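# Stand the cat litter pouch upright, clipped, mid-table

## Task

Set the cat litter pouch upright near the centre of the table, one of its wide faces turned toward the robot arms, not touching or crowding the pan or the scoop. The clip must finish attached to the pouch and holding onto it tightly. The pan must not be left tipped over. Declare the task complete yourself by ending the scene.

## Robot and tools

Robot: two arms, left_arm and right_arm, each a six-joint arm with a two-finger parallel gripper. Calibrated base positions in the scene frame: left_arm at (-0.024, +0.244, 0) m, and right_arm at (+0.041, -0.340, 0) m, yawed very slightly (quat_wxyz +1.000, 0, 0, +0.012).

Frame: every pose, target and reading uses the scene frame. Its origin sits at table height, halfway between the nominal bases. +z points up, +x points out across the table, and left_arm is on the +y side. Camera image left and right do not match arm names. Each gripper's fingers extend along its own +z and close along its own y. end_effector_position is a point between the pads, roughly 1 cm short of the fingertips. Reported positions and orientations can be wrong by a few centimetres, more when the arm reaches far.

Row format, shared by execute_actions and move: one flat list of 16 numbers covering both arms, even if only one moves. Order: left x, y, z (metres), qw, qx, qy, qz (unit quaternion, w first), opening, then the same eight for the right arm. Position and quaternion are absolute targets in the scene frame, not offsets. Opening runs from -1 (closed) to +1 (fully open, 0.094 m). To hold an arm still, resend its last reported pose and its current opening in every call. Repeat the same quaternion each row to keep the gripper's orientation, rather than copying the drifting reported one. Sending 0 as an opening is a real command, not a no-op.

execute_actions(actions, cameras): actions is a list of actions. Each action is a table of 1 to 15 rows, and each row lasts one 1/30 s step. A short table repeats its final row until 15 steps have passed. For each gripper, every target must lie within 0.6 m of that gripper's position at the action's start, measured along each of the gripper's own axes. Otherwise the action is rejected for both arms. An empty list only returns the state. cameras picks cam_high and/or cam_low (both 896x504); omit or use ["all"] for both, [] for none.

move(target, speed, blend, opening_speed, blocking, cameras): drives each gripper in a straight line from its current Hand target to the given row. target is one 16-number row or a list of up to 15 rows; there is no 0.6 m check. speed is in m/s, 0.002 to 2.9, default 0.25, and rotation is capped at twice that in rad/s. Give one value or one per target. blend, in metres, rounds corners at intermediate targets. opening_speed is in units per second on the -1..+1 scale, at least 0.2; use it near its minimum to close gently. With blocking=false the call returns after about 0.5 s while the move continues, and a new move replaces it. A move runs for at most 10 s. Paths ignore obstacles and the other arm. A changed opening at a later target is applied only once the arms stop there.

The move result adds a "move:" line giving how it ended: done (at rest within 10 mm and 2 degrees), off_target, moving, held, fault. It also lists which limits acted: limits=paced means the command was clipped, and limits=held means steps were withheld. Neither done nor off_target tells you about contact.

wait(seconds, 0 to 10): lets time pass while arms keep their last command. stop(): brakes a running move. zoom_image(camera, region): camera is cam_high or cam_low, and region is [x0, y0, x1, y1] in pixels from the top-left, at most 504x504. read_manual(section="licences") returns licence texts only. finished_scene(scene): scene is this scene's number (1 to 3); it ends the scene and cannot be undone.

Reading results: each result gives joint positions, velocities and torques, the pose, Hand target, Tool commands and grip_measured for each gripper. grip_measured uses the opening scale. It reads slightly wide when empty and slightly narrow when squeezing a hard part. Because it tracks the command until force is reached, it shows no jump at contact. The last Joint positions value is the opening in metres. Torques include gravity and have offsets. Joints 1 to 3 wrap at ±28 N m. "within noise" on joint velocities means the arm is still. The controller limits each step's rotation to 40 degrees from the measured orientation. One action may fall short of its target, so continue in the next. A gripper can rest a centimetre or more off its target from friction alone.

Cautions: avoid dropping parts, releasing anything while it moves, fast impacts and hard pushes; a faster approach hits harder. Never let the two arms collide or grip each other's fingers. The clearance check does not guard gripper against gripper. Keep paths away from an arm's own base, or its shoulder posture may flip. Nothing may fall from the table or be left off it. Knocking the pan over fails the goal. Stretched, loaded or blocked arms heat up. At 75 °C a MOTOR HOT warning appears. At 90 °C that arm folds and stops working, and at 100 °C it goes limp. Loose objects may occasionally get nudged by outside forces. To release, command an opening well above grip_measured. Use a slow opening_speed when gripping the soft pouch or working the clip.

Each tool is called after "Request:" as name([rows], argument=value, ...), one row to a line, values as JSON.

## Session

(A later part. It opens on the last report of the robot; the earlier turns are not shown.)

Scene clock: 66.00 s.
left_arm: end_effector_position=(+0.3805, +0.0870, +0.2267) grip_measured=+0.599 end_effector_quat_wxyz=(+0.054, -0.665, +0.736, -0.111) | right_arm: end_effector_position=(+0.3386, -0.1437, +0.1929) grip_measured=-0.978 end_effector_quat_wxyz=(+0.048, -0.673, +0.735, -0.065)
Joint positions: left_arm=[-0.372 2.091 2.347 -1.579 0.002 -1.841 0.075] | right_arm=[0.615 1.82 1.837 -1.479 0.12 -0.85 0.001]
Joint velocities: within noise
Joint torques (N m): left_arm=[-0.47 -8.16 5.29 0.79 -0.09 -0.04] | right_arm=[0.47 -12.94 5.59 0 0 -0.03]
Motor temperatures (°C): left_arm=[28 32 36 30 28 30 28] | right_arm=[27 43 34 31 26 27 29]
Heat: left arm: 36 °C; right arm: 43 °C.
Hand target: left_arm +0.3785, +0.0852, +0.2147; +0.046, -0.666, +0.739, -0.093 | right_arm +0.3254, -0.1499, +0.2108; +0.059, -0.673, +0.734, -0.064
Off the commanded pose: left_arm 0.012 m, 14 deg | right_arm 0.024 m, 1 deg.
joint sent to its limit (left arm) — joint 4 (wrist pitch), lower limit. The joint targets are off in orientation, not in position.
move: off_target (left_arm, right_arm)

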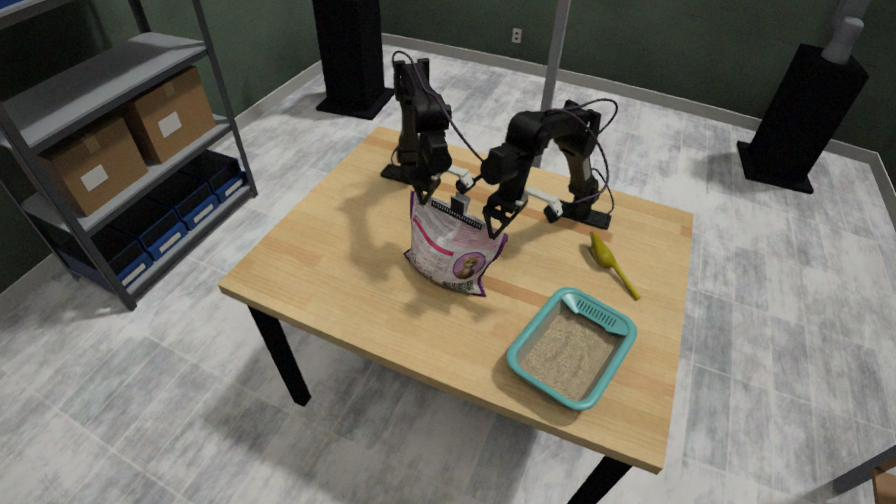

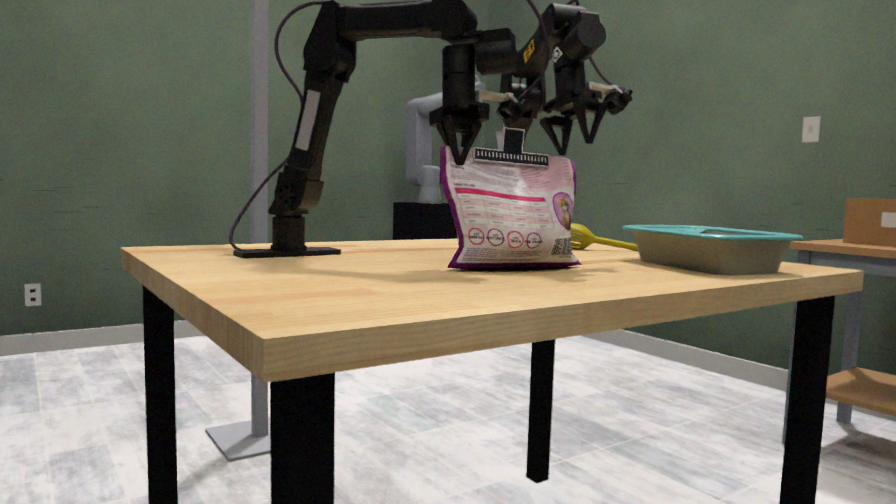

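Request:
move(target=[0.368,0.086,0.178,0,-0.6691,0.7431,0,0.6,0.325,-0.15,0.212,0.0589,-0.673,0.7344,-0.0642,-1], speed=0.06)

Request:
zoom_image(camera="cam_high", region=[400, 130, 600, 320])

Request:
zoom_image(camera="cam_low", region=[420, 90, 640, 290])

Scene clock: 70.37 s.
left_arm: end_effector_position=(+0.3706, +0.0876, +0.1896) grip_measured=+0.599 end_effector_quat_wxyz=(+0.027, -0.669, +0.741, -0.058) | right_arm: end_effector_position=(+0.3385, -0.1438, +0.1929) grip_measured=-0.978 end_effector_quat_wxyz=(+0.048, -0.673, +0.735, -0.065)
Joint positions: left_arm=[-0.379 2.122 2.258 -1.579 0.002 -1.847 0.075] | right_arm=[0.615 1.82 1.837 -1.479 0.12 -0.85 0.001]
Joint velocities: within noise
Joint torques (N m): left_arm=[-0.66 -8.29 5.14 0.56 -0.07 -0.04] | right_arm=[0.57 -13.04 5.68 0.03 -0.03 0.04]
Motor temperatures (°C): left_arm=[28 33 36 30 28 30 28] | right_arm=[27 45 34 31 26 27 29]
Heat: left arm: 36 °C; right arm: 45 °C.
Hand target: left_arm +0.3676, +0.0862, +0.1778; +0.019, -0.668, +0.742, -0.039 | right_arm +0.3254, -0.1500, +0.2108; +0.059, -0.673, +0.734, -0.064
Off the commanded pose: left_arm 0.012 m, 7 deg | right_arm 0.024 m, 1 deg.
joint sent to its limit (left arm) — joint 4 (wrist pitch), lower limit. The joint targets are off in orientation, not in position.
move: off_target (left_arm, right_arm)

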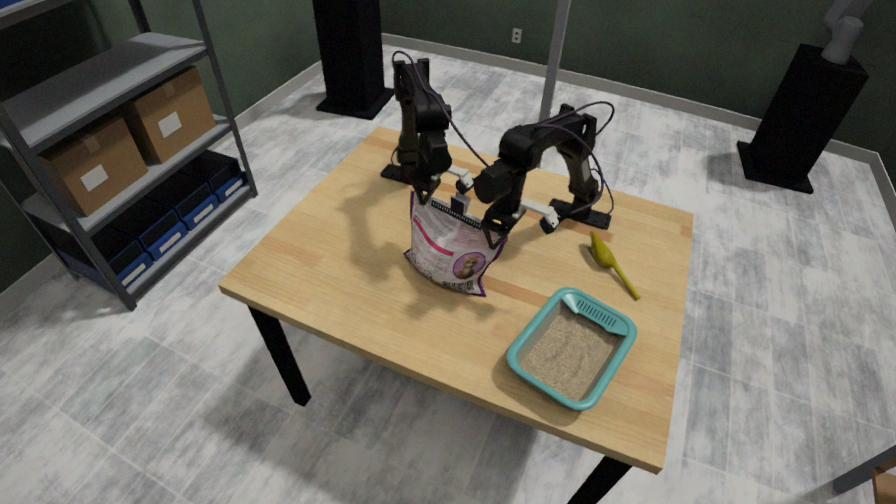

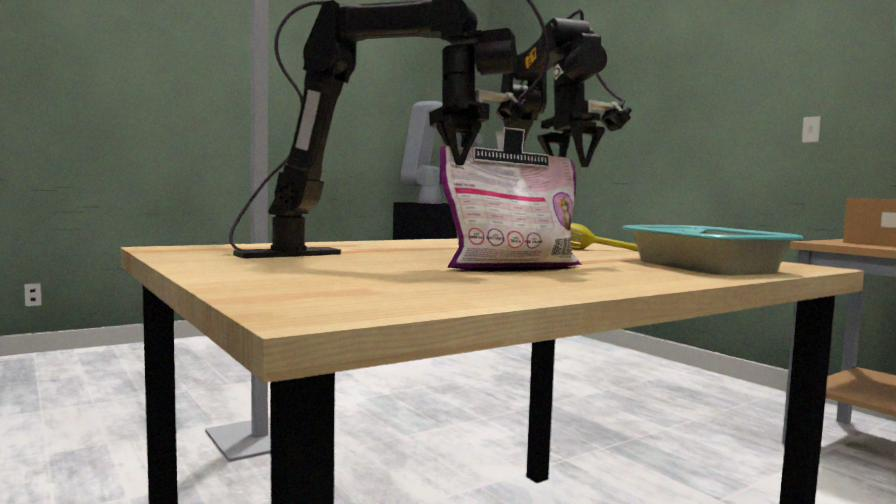

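Scaled by 2.520.

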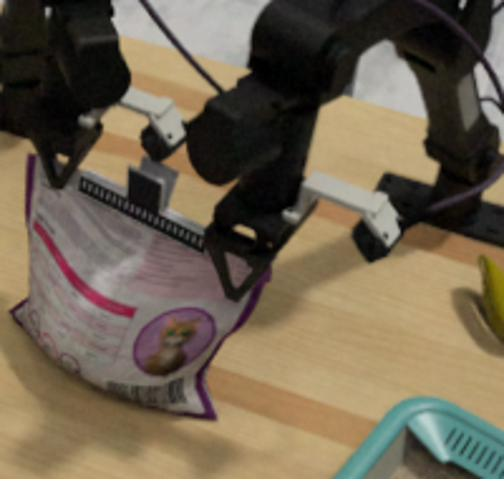

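Scaled by 2.291.

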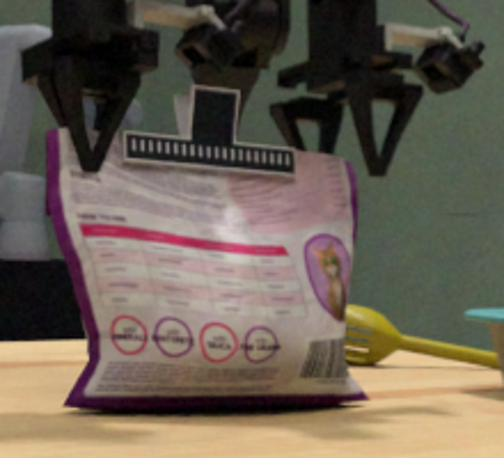

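Request:
move(target=[0.368,0.086,0.176,0,-0.6691,0.7431,0,-1,0.325,-0.15,0.212,0.0589,-0.673,0.7344,-0.0642,-1], speed=0.06, opening_speed=0.8)

Request:
zoom_image(camera="cam_high", region=[400, 130, 600, 320])

Request:
zoom_image(camera="cam_low", region=[420, 90, 640, 290])

Scene clock: 73.07 s.
left_arm: end_effector_position=(+0.3708, +0.0874, +0.1887) grip_measured=-0.987 end_effector_quat_wxyz=(+0.027, -0.669, +0.741, -0.057) | right_arm: end_effector_position=(+0.3380, -0.1441, +0.1932) grip_measured=-0.978 end_effector_quat_wxyz=(+0.047, -0.673, +0.735, -0.065)
Joint positions: left_arm=[-0.379 2.125 2.258 -1.579 0.002 -1.849 0.001] | right_arm=[0.615 1.819 1.837 -1.481 0.12 -0.85 0.001]
Joint velocities: within noise
Joint torques (N m): left_arm=[-0.4 -8.2 5.14 0.6 -0.02 -0.05] | right_arm=[0.27 -12.81 5.76 0.07 -0.01 0.02]
Motor temperatures (°C): left_arm=[28 33 36 30 28 30 28] | right_arm=[27 46 34 31 26 27 29]
Heat: left arm: 36 °C; right arm: 46 °C.
Hand target: left_arm +0.3676, +0.0863, +0.1757; +0.018, -0.669, +0.742, -0.037 | right_arm +0.3254, -0.1500, +0.2109; +0.059, -0.673, +0.734, -0.064
Off the commanded pose: left_arm 0.013 m, 7 deg | right_arm 0.024 m, 1 deg.
joint sent to its limit (left arm) — joint 4 (wrist pitch), lower limit. The joint targets are off in orientation, not in position.
move: off_target (left_arm, right_arm)

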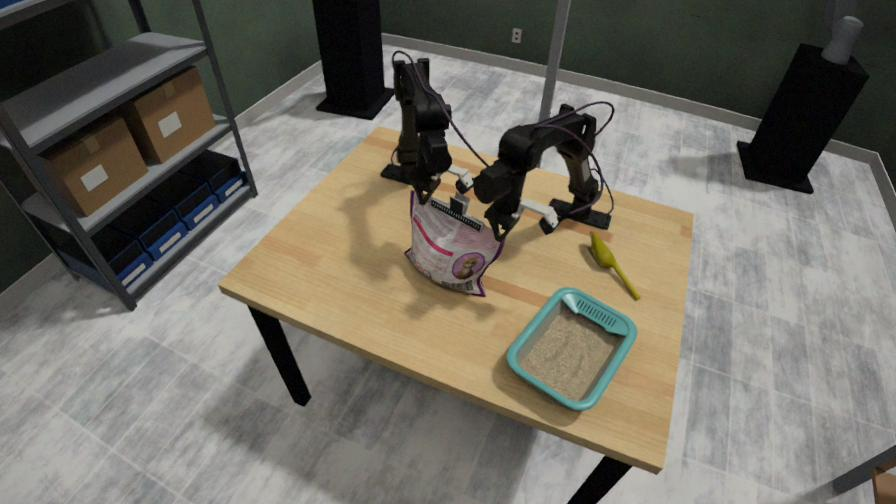

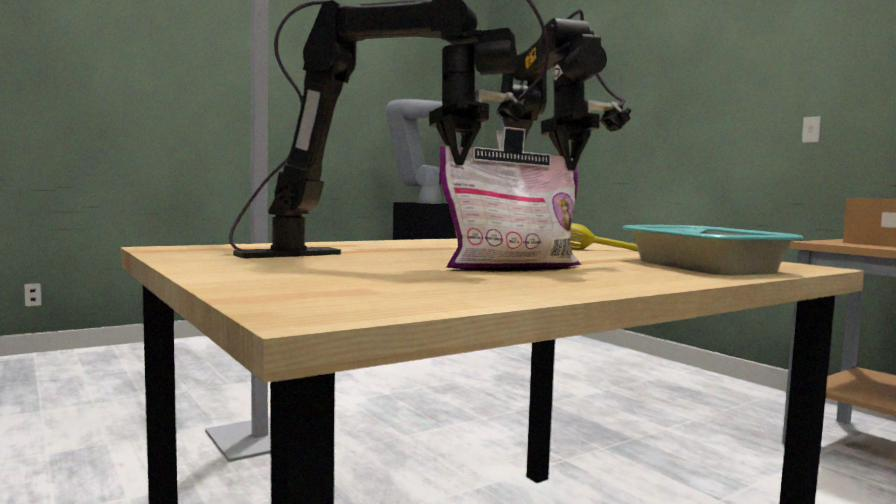

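Scaled by 2.520.

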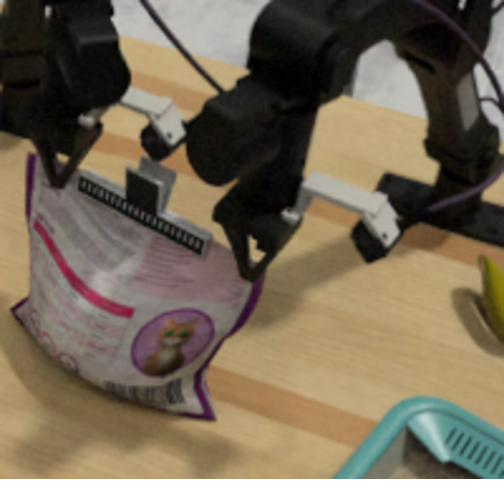

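Scaled by 2.291.

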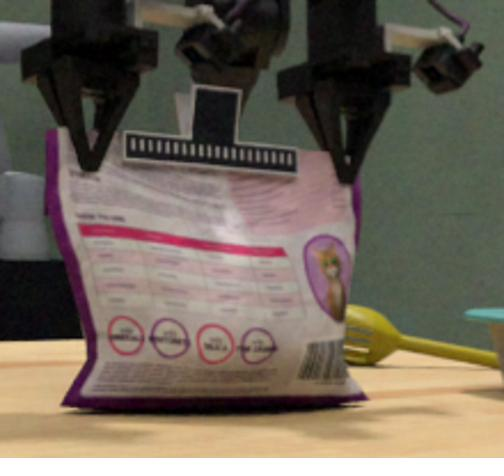

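Request:
move(target=[0.362,0.09,0.24,0,-0.6691,0.7431,0,-1,0.325,-0.148,0.25,0.0589,-0.673,0.7344,-0.0642,-1], speed=0.06)

Request:
zoom_image(camera="cam_low", region=[420, 90, 640, 290])

Scene clock: 74.93 s.
left_arm: end_effector_position=(+0.3604, +0.0856, +0.2107) grip_measured=-0.987 end_effector_quat_wxyz=(+0.025, -0.666, +0.741, -0.079) | right_arm: end_effector_position=(+0.3227, -0.1485, +0.2149) grip_measured=-0.978 end_effector_quat_wxyz=(+0.051, -0.677, +0.732, -0.059)
Joint positions: left_arm=[-0.383 2.068 2.258 -1.596 0.024 -1.849 0.001] | right_arm=[0.626 1.779 1.877 -1.557 0.108 -0.849 0.001]
Joint velocities: within noise
Joint torques (N m): left_arm=[0.13 -14.05 7.68 0.78 -0.24 0.03] | right_arm=[0.06 -12.23 10.07 0.28 0.16 -0.09]
Motor temperatures (°C): left_arm=[28 35 36 30 28 30 28] | right_arm=[27 46 34 31 26 27 29]
Heat: left arm: 36 °C; right arm: 46 °C.
Hand target: left_arm +0.3612, +0.0902, +0.2388; +0.053, -0.665, +0.736, -0.113 | right_arm +0.3235, -0.1491, +0.2485; -0.104, +0.672, -0.730, +0.069
Off the commanded pose: left_arm 0.030 m, 10 deg | right_arm 0.035 m, 1 deg.
joint read past its limit (left arm) — joint 4 (wrist pitch), lower limit.
joint sent to its limit (left arm) — joint 4 (wrist pitch), lower limit. The joint targets are off in orientation, not in position.
joint sent to its limit (right arm) — joint 4 (wrist pitch), lower limit. The joint targets are off in orientation, not in position.
move: off_target (left_arm, right_arm)

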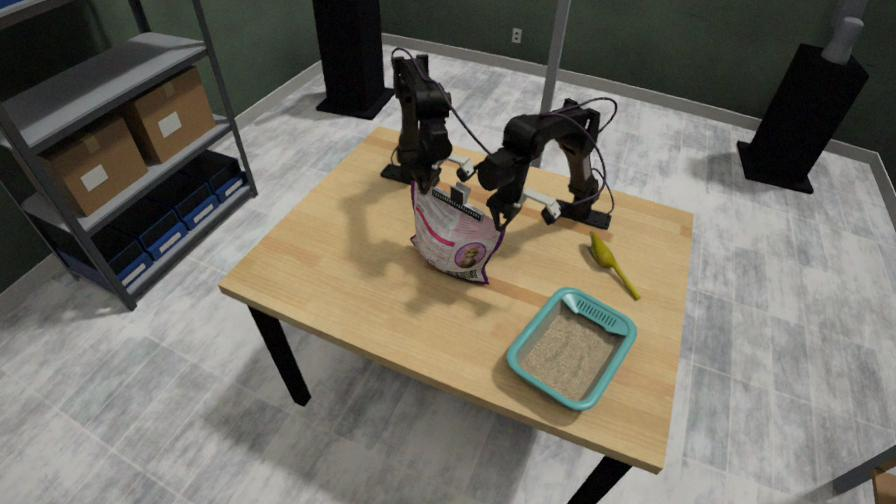

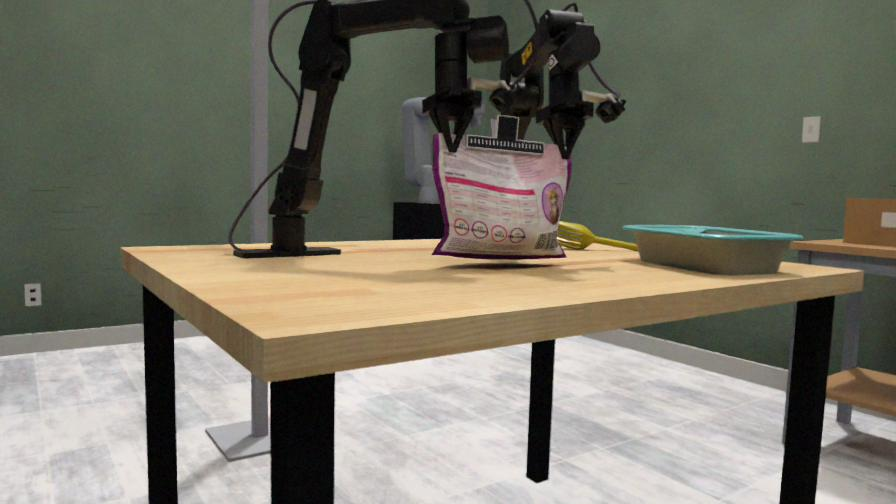

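Scaled by 2.291.

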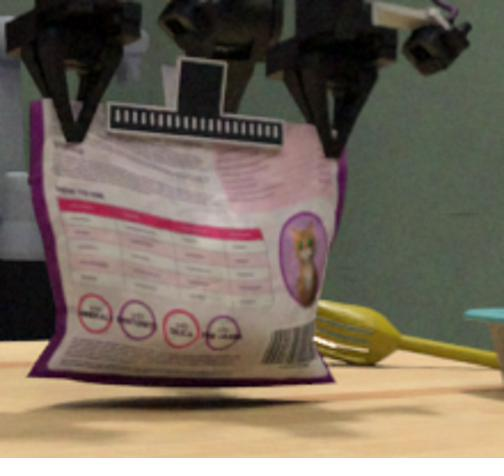

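Request:
move(target=[0.283,0.106,0.238,0.03,-0.7071,0.7071,-0.03,-1,0.28,-0.128,0.247,0.0923,-0.701,0.701,0.0923,-1], speed=0.07)

Request:
zoom_image(camera="cam_low", region=[400, 90, 600, 290])

Request:
zoom_image(camera="cam_high", region=[380, 130, 580, 320])

Scene clock: 78.10 s.
left_arm: end_effector_position=(+0.2863, +0.1015, +0.2226) grip_measured=-0.987 end_effector_quat_wxyz=(-0.027, +0.705, -0.707, +0.053) | right_arm: end_effector_position=(+0.2832, -0.1346, +0.2221) grip_measured=-0.978 end_effector_quat_wxyz=(-0.058, +0.701, -0.708, -0.067)
Joint positions: left_arm=[-0.441 1.791 1.929 -1.59 -0.015 -2.008 0.001] | right_arm=[0.591 1.711 1.825 -1.591 -0.151 -0.94 0.001]
Joint velocities: within noise
Joint torques (N m): left_arm=[-0.25 -10.93 5.98 0.67 -0.33 -0.03] | right_arm=[-1.16 -12.12 6.22 0.6 -0.79 -0.06]
Motor temperatures (°C): left_arm=[28 36 36 30 28 30 28] | right_arm=[27 46 34 31 26 27 29]
Heat: left arm: 36 °C; right arm: 46 °C.
Hand target: left_arm +0.2831, +0.1059, +0.2370; -0.045, +0.704, -0.705, +0.072 | right_arm +0.2801, -0.1280, +0.2461; -0.113, +0.699, -0.700, -0.088
Off the commanded pose: left_arm 0.016 m, 3 deg | right_arm 0.026 m, 5 deg.
joint read past its limit (left arm) — joint 4 (wrist pitch), lower limit.
joint read past its limit (right arm) — joint 4 (wrist pitch), lower limit.
joint sent to its limit (left arm) — joint 4 (wrist pitch), lower limit. The joint targets are off in orientation, not in position.
joint sent to its limit (right arm) — joint 4 (wrist pitch), lower limit. The joint targets still meet the commanded pose.
move: off_target (left_arm, right_arm)

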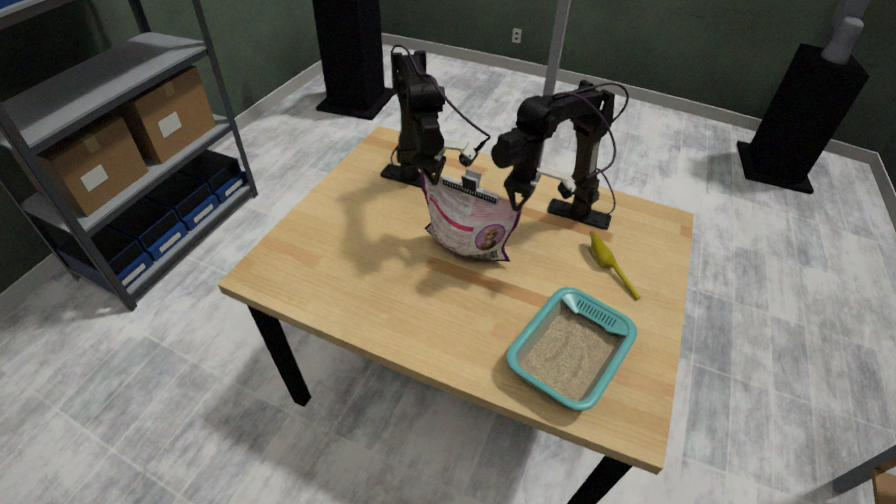

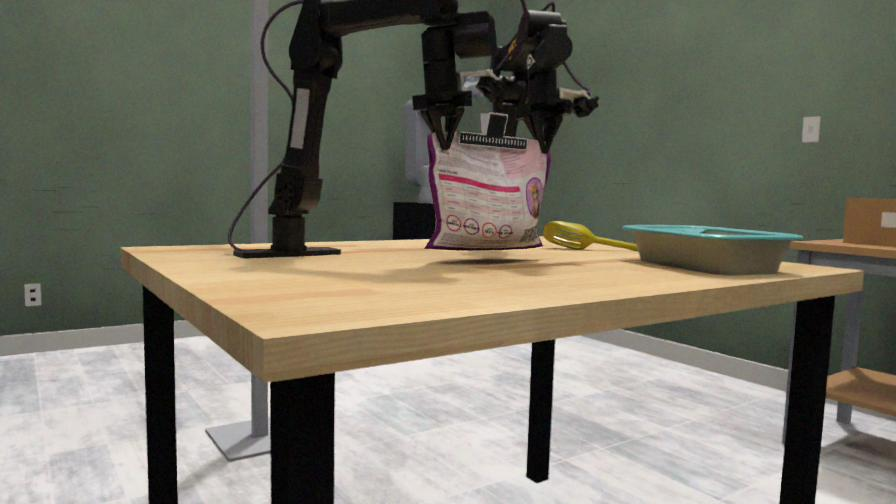

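Scaled by 2.520.

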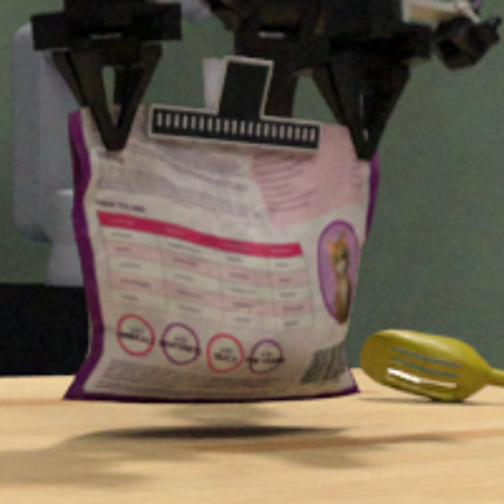

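Scaled by 2.520.

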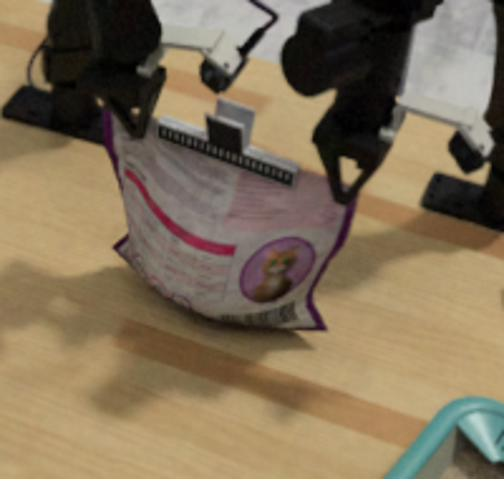

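Request:
move([
  [0.283,0.106,0.21,0.03,-0.7071,0.7071,-0.03,-1,0.28,-0.128,0.217,0.0923,-0.701,0.701,0.0923,-1],
  [0.283,0.105,0.188,0.03,-0.7071,0.7071,-0.03,-1,0.28,-0.128,0.192,0.0923,-0.701,0.701,0.0923,-1],
], speed=0.05)

Request:
zoom_image(camera="cam_low", region=[400, 90, 600, 290])

Request:
zoom_image(camera="cam_high", region=[380, 130, 580, 320])

Scene clock: 81.50 s.
left_arm: end_effector_position=(+0.2887, +0.1019, +0.1867) grip_measured=-0.987 end_effector_quat_wxyz=(-0.026, +0.707, -0.706, +0.033) | right_arm: end_effector_position=(+0.2784, -0.1287, +0.1847) grip_measured=-0.978 end_effector_quat_wxyz=(-0.068, +0.703, -0.702, -0.087)
Joint positions: left_arm=[-0.443 1.793 1.786 -1.483 -0.026 -2.013 0.001] | right_arm=[0.591 1.655 1.601 -1.411 -0.195 -0.947 0.001]
Joint velocities: within noise
Joint torques (N m): left_arm=[-0.21 -8.92 4.7 0.51 -0.21 -0.04] | right_arm=[-1.2 -9.09 5.12 0.59 -0.39 -0.05]
Motor temperatures (°C): left_arm=[28 36 36 30 28 30 29] | right_arm=[27 46 34 31 26 27 29]
Heat: left arm: 36 °C; right arm: 46 °C.
Hand target: left_arm +0.2831, +0.1050, +0.1879; -0.030, +0.707, -0.706, +0.030 | right_arm +0.2799, -0.1280, +0.1921; -0.092, +0.701, -0.701, -0.092
Off the commanded pose: left_arm 0.007 m, 1 deg | right_arm 0.008 m, 3 deg.
move: off_target (right_arm)

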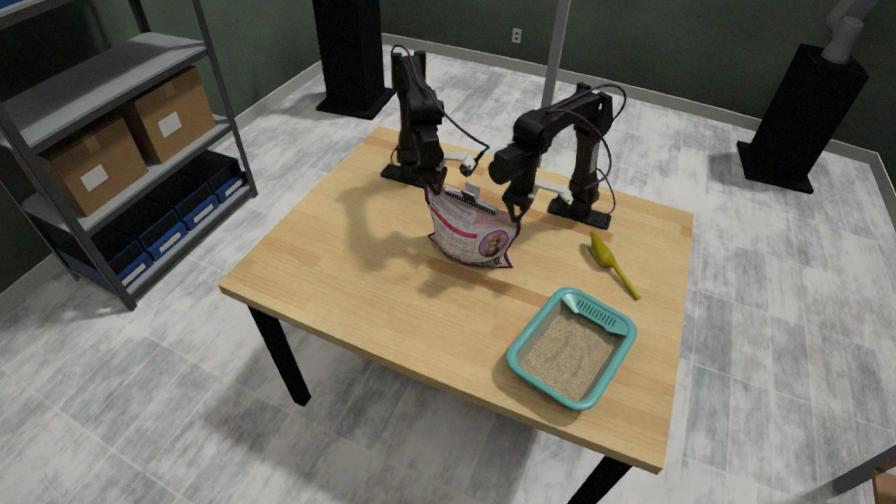

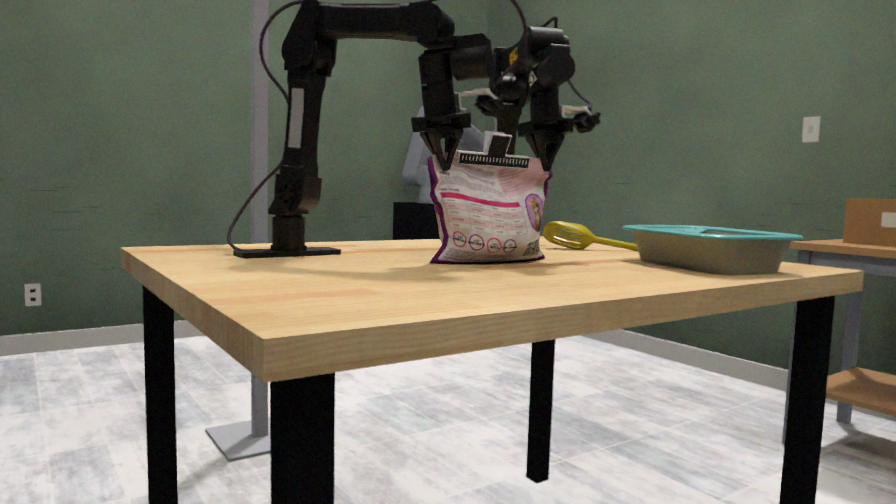

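Scaled by 2.520.

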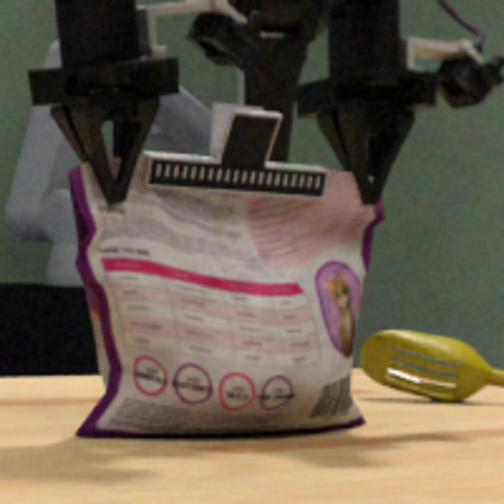

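Scaled by 2.520.

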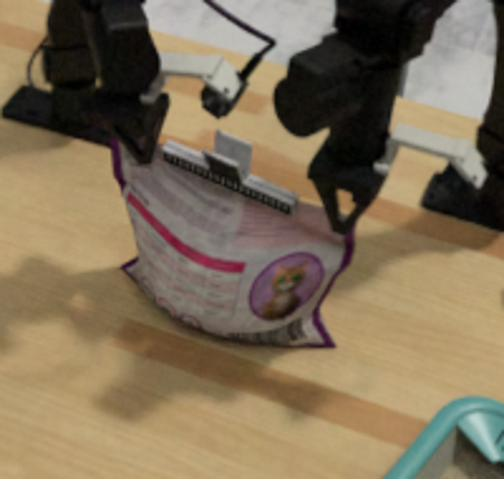

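Request:
move(target=[0.283,0.105,0.188,0.03,-0.7071,0.7071,-0.03,0.1,0.28,-0.128,0.192,0.0923,-0.701,0.701,0.0923,0.1], speed=0.05, opening_speed=0.6)

Request:
zoom_image(camera="cam_low", region=[400, 90, 600, 290])

Request:
zoom_image(camera="cam_high", region=[380, 130, 580, 320])

Scene clock: 83.70 s.
left_arm: end_effector_position=(+0.2875, +0.1030, +0.1846) grip_measured=+0.099 end_effector_quat_wxyz=(-0.026, +0.707, -0.707, +0.029) | right_arm: end_effector_position=(+0.2812, -0.1272, +0.1885) grip_measured=+0.097 end_effector_quat_wxyz=(-0.081, +0.702, -0.702, -0.087)
Joint positions: left_arm=[-0.443 1.793 1.778 -1.483 -0.029 -2.013 0.052] | right_arm=[0.587 1.644 1.601 -1.396 -0.199 -0.947 0.052]
Joint velocities: within noise
Joint torques (N m): left_arm=[-0.44 -8.95 5.33 0.53 -0.13 -0.03] | right_arm=[-1.05 -8.51 5.11 0.47 -0.33 -0.08]
Motor temperatures (°C): left_arm=[28 36 36 30 28 30 29] | right_arm=[27 45 34 31 26 27 29]
Heat: left arm: 36 °C; right arm: 45 °C.
Hand target: left_arm +0.2831, +0.1051, +0.1879; -0.030, +0.707, -0.706, +0.030 | right_arm +0.2800, -0.1280, +0.1920; -0.092, +0.701, -0.701, -0.092
Off the commanded pose: left_arm 0.006 m, 1 deg | right_arm 0.004 m, 1 deg.
move: done

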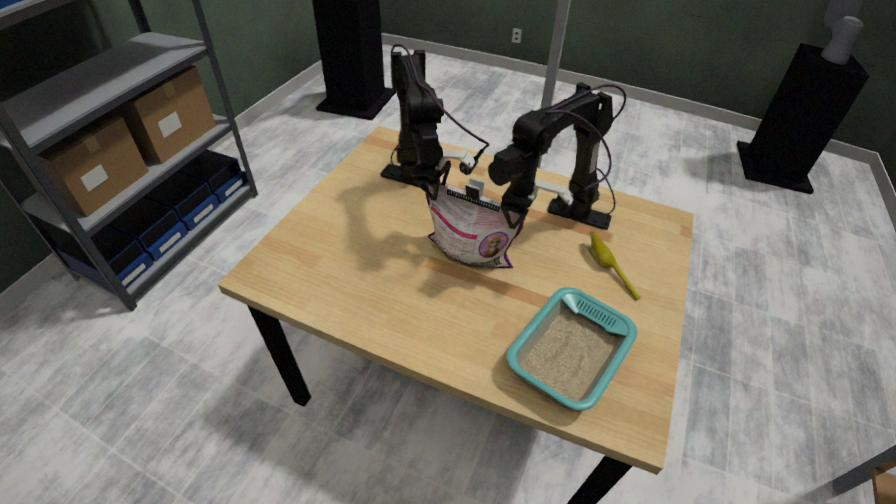

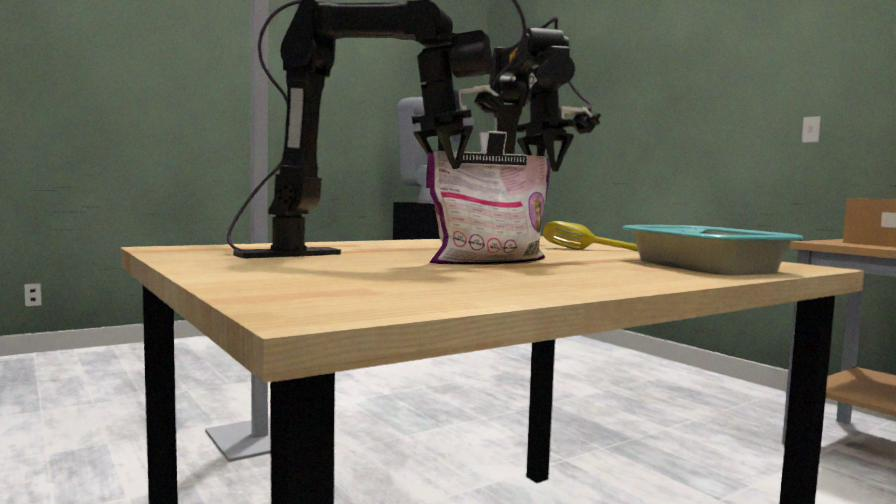

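Scaled by 2.520.

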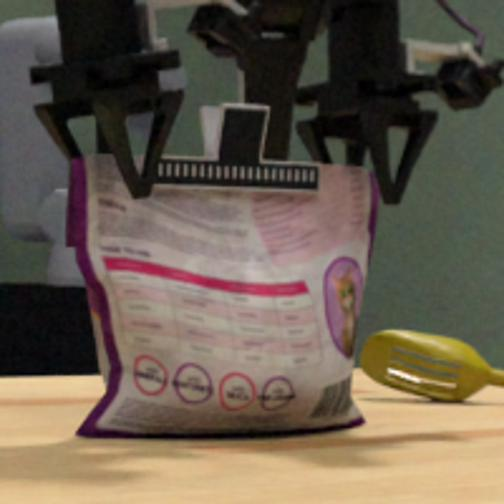

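Scaled by 2.520.

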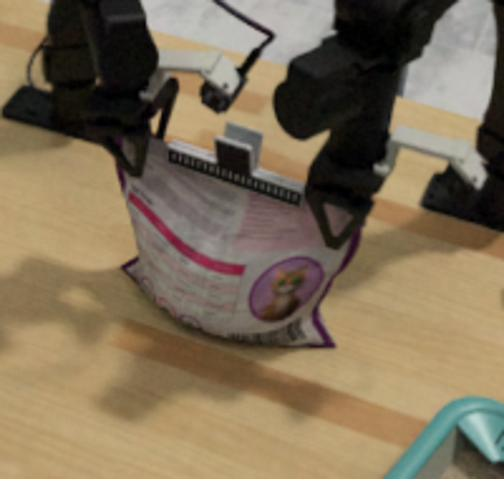

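Request:
move([
  [0.283,0.105,0.188,0.03,-0.7071,0.7071,-0.03,0.8,0.28,-0.128,0.192,0.0923,-0.701,0.701,0.0923,0.8],
  [0.283,0.11,0.285,0.03,-0.7071,0.7071,-0.03,0.8,0.28,-0.132,0.285,0.0923,-0.701,0.701,0.0923,0.8],
  [0.24,0.22,0.26,0.03,-0.7071,0.7071,-0.03,0.2,0.24,-0.25,0.28,0.0923,-0.701,0.701,0.0923,0.2],
], speed=[0.1,0.1,0.2], opening_speed=1.5)

Request:
zoom_image(camera="cam_low", region=[400, 90, 600, 290])

Request:
zoom_image(camera="cam_high", region=[380, 130, 580, 320])

Scene clock: 87.70 s.
left_arm: end_effector_position=(+0.2471, +0.2185, +0.2585) grip_measured=+0.201 end_effector_quat_wxyz=(-0.080, +0.703, -0.700, +0.093) | right_arm: end_effector_position=(+0.2433, -0.2503, +0.2840) grip_measured=+0.202 end_effector_quat_wxyz=(-0.225, +0.676, -0.702, +0.000)
Joint positions: left_arm=[-0.103 1.455 1.704 -1.575 -0.007 -1.677 0.056] | right_arm=[0.205 1.176 1.556 -1.556 -0.227 -1.259 0.056]
Joint velocities: within noise
Joint torques (N m): left_arm=[0.28 -5.64 4.98 0.76 0.02 0.1] | right_arm=[-0.54 -1.98 4.15 0.81 -0.3 -0.06]
Motor temperatures (°C): left_arm=[28 36 36 30 28 30 28] | right_arm=[27 43 34 31 26 27 29]
Heat: left arm: 36 °C; right arm: 43 °C.
Hand target: left_arm +0.2403, +0.2199, +0.2592; -0.079, +0.702, -0.702, +0.091 | right_arm +0.2403, -0.2497, +0.2794; -0.219, +0.676, -0.703, -0.010
Off the commanded pose: left_arm 0.007 m, 9 deg | right_arm 0.005 m, 19 deg.
joint sent to its limit (left arm) — joint 4 (wrist pitch), lower limit. The joint targets are off in orientation, not in position.
joint sent to its limit (right arm) — joint 4 (wrist pitch), lower limit. The joint targets are off in orientation, not in position.
move: off_target (left_arm, right_arm); target 3's new opening was sent with right_arm's hand 0.005 m and 19 deg from that target

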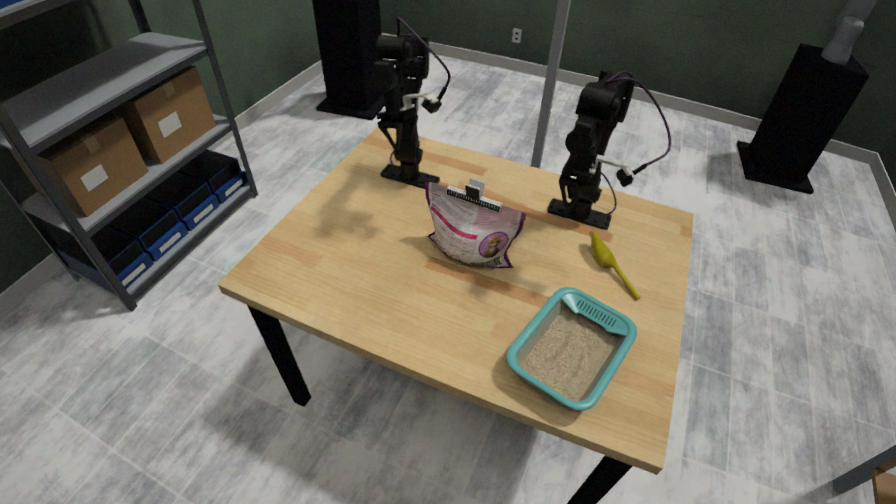

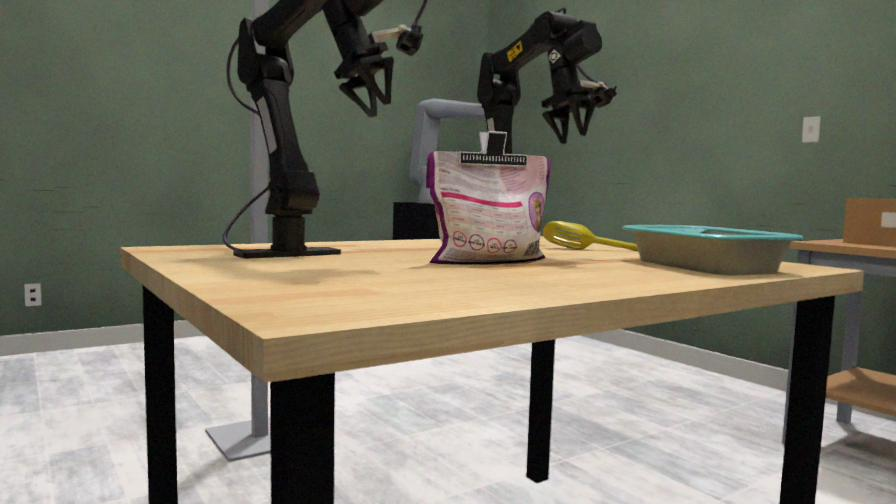

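Scaled by 2.520.

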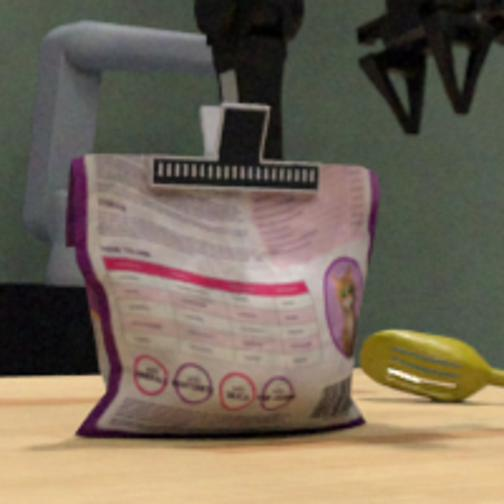

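Scaled by 2.520.

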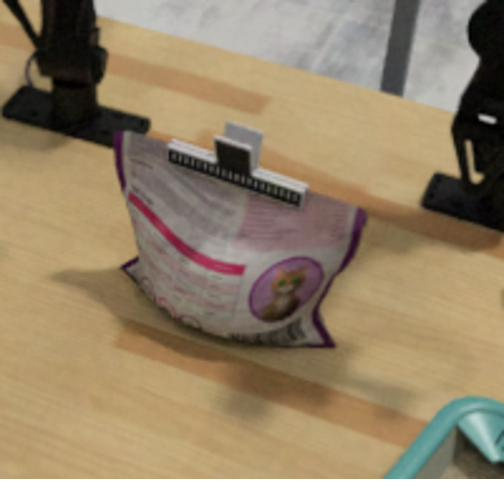

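Request:
finished_scene(scene=3)

The scene is finished: the task was done.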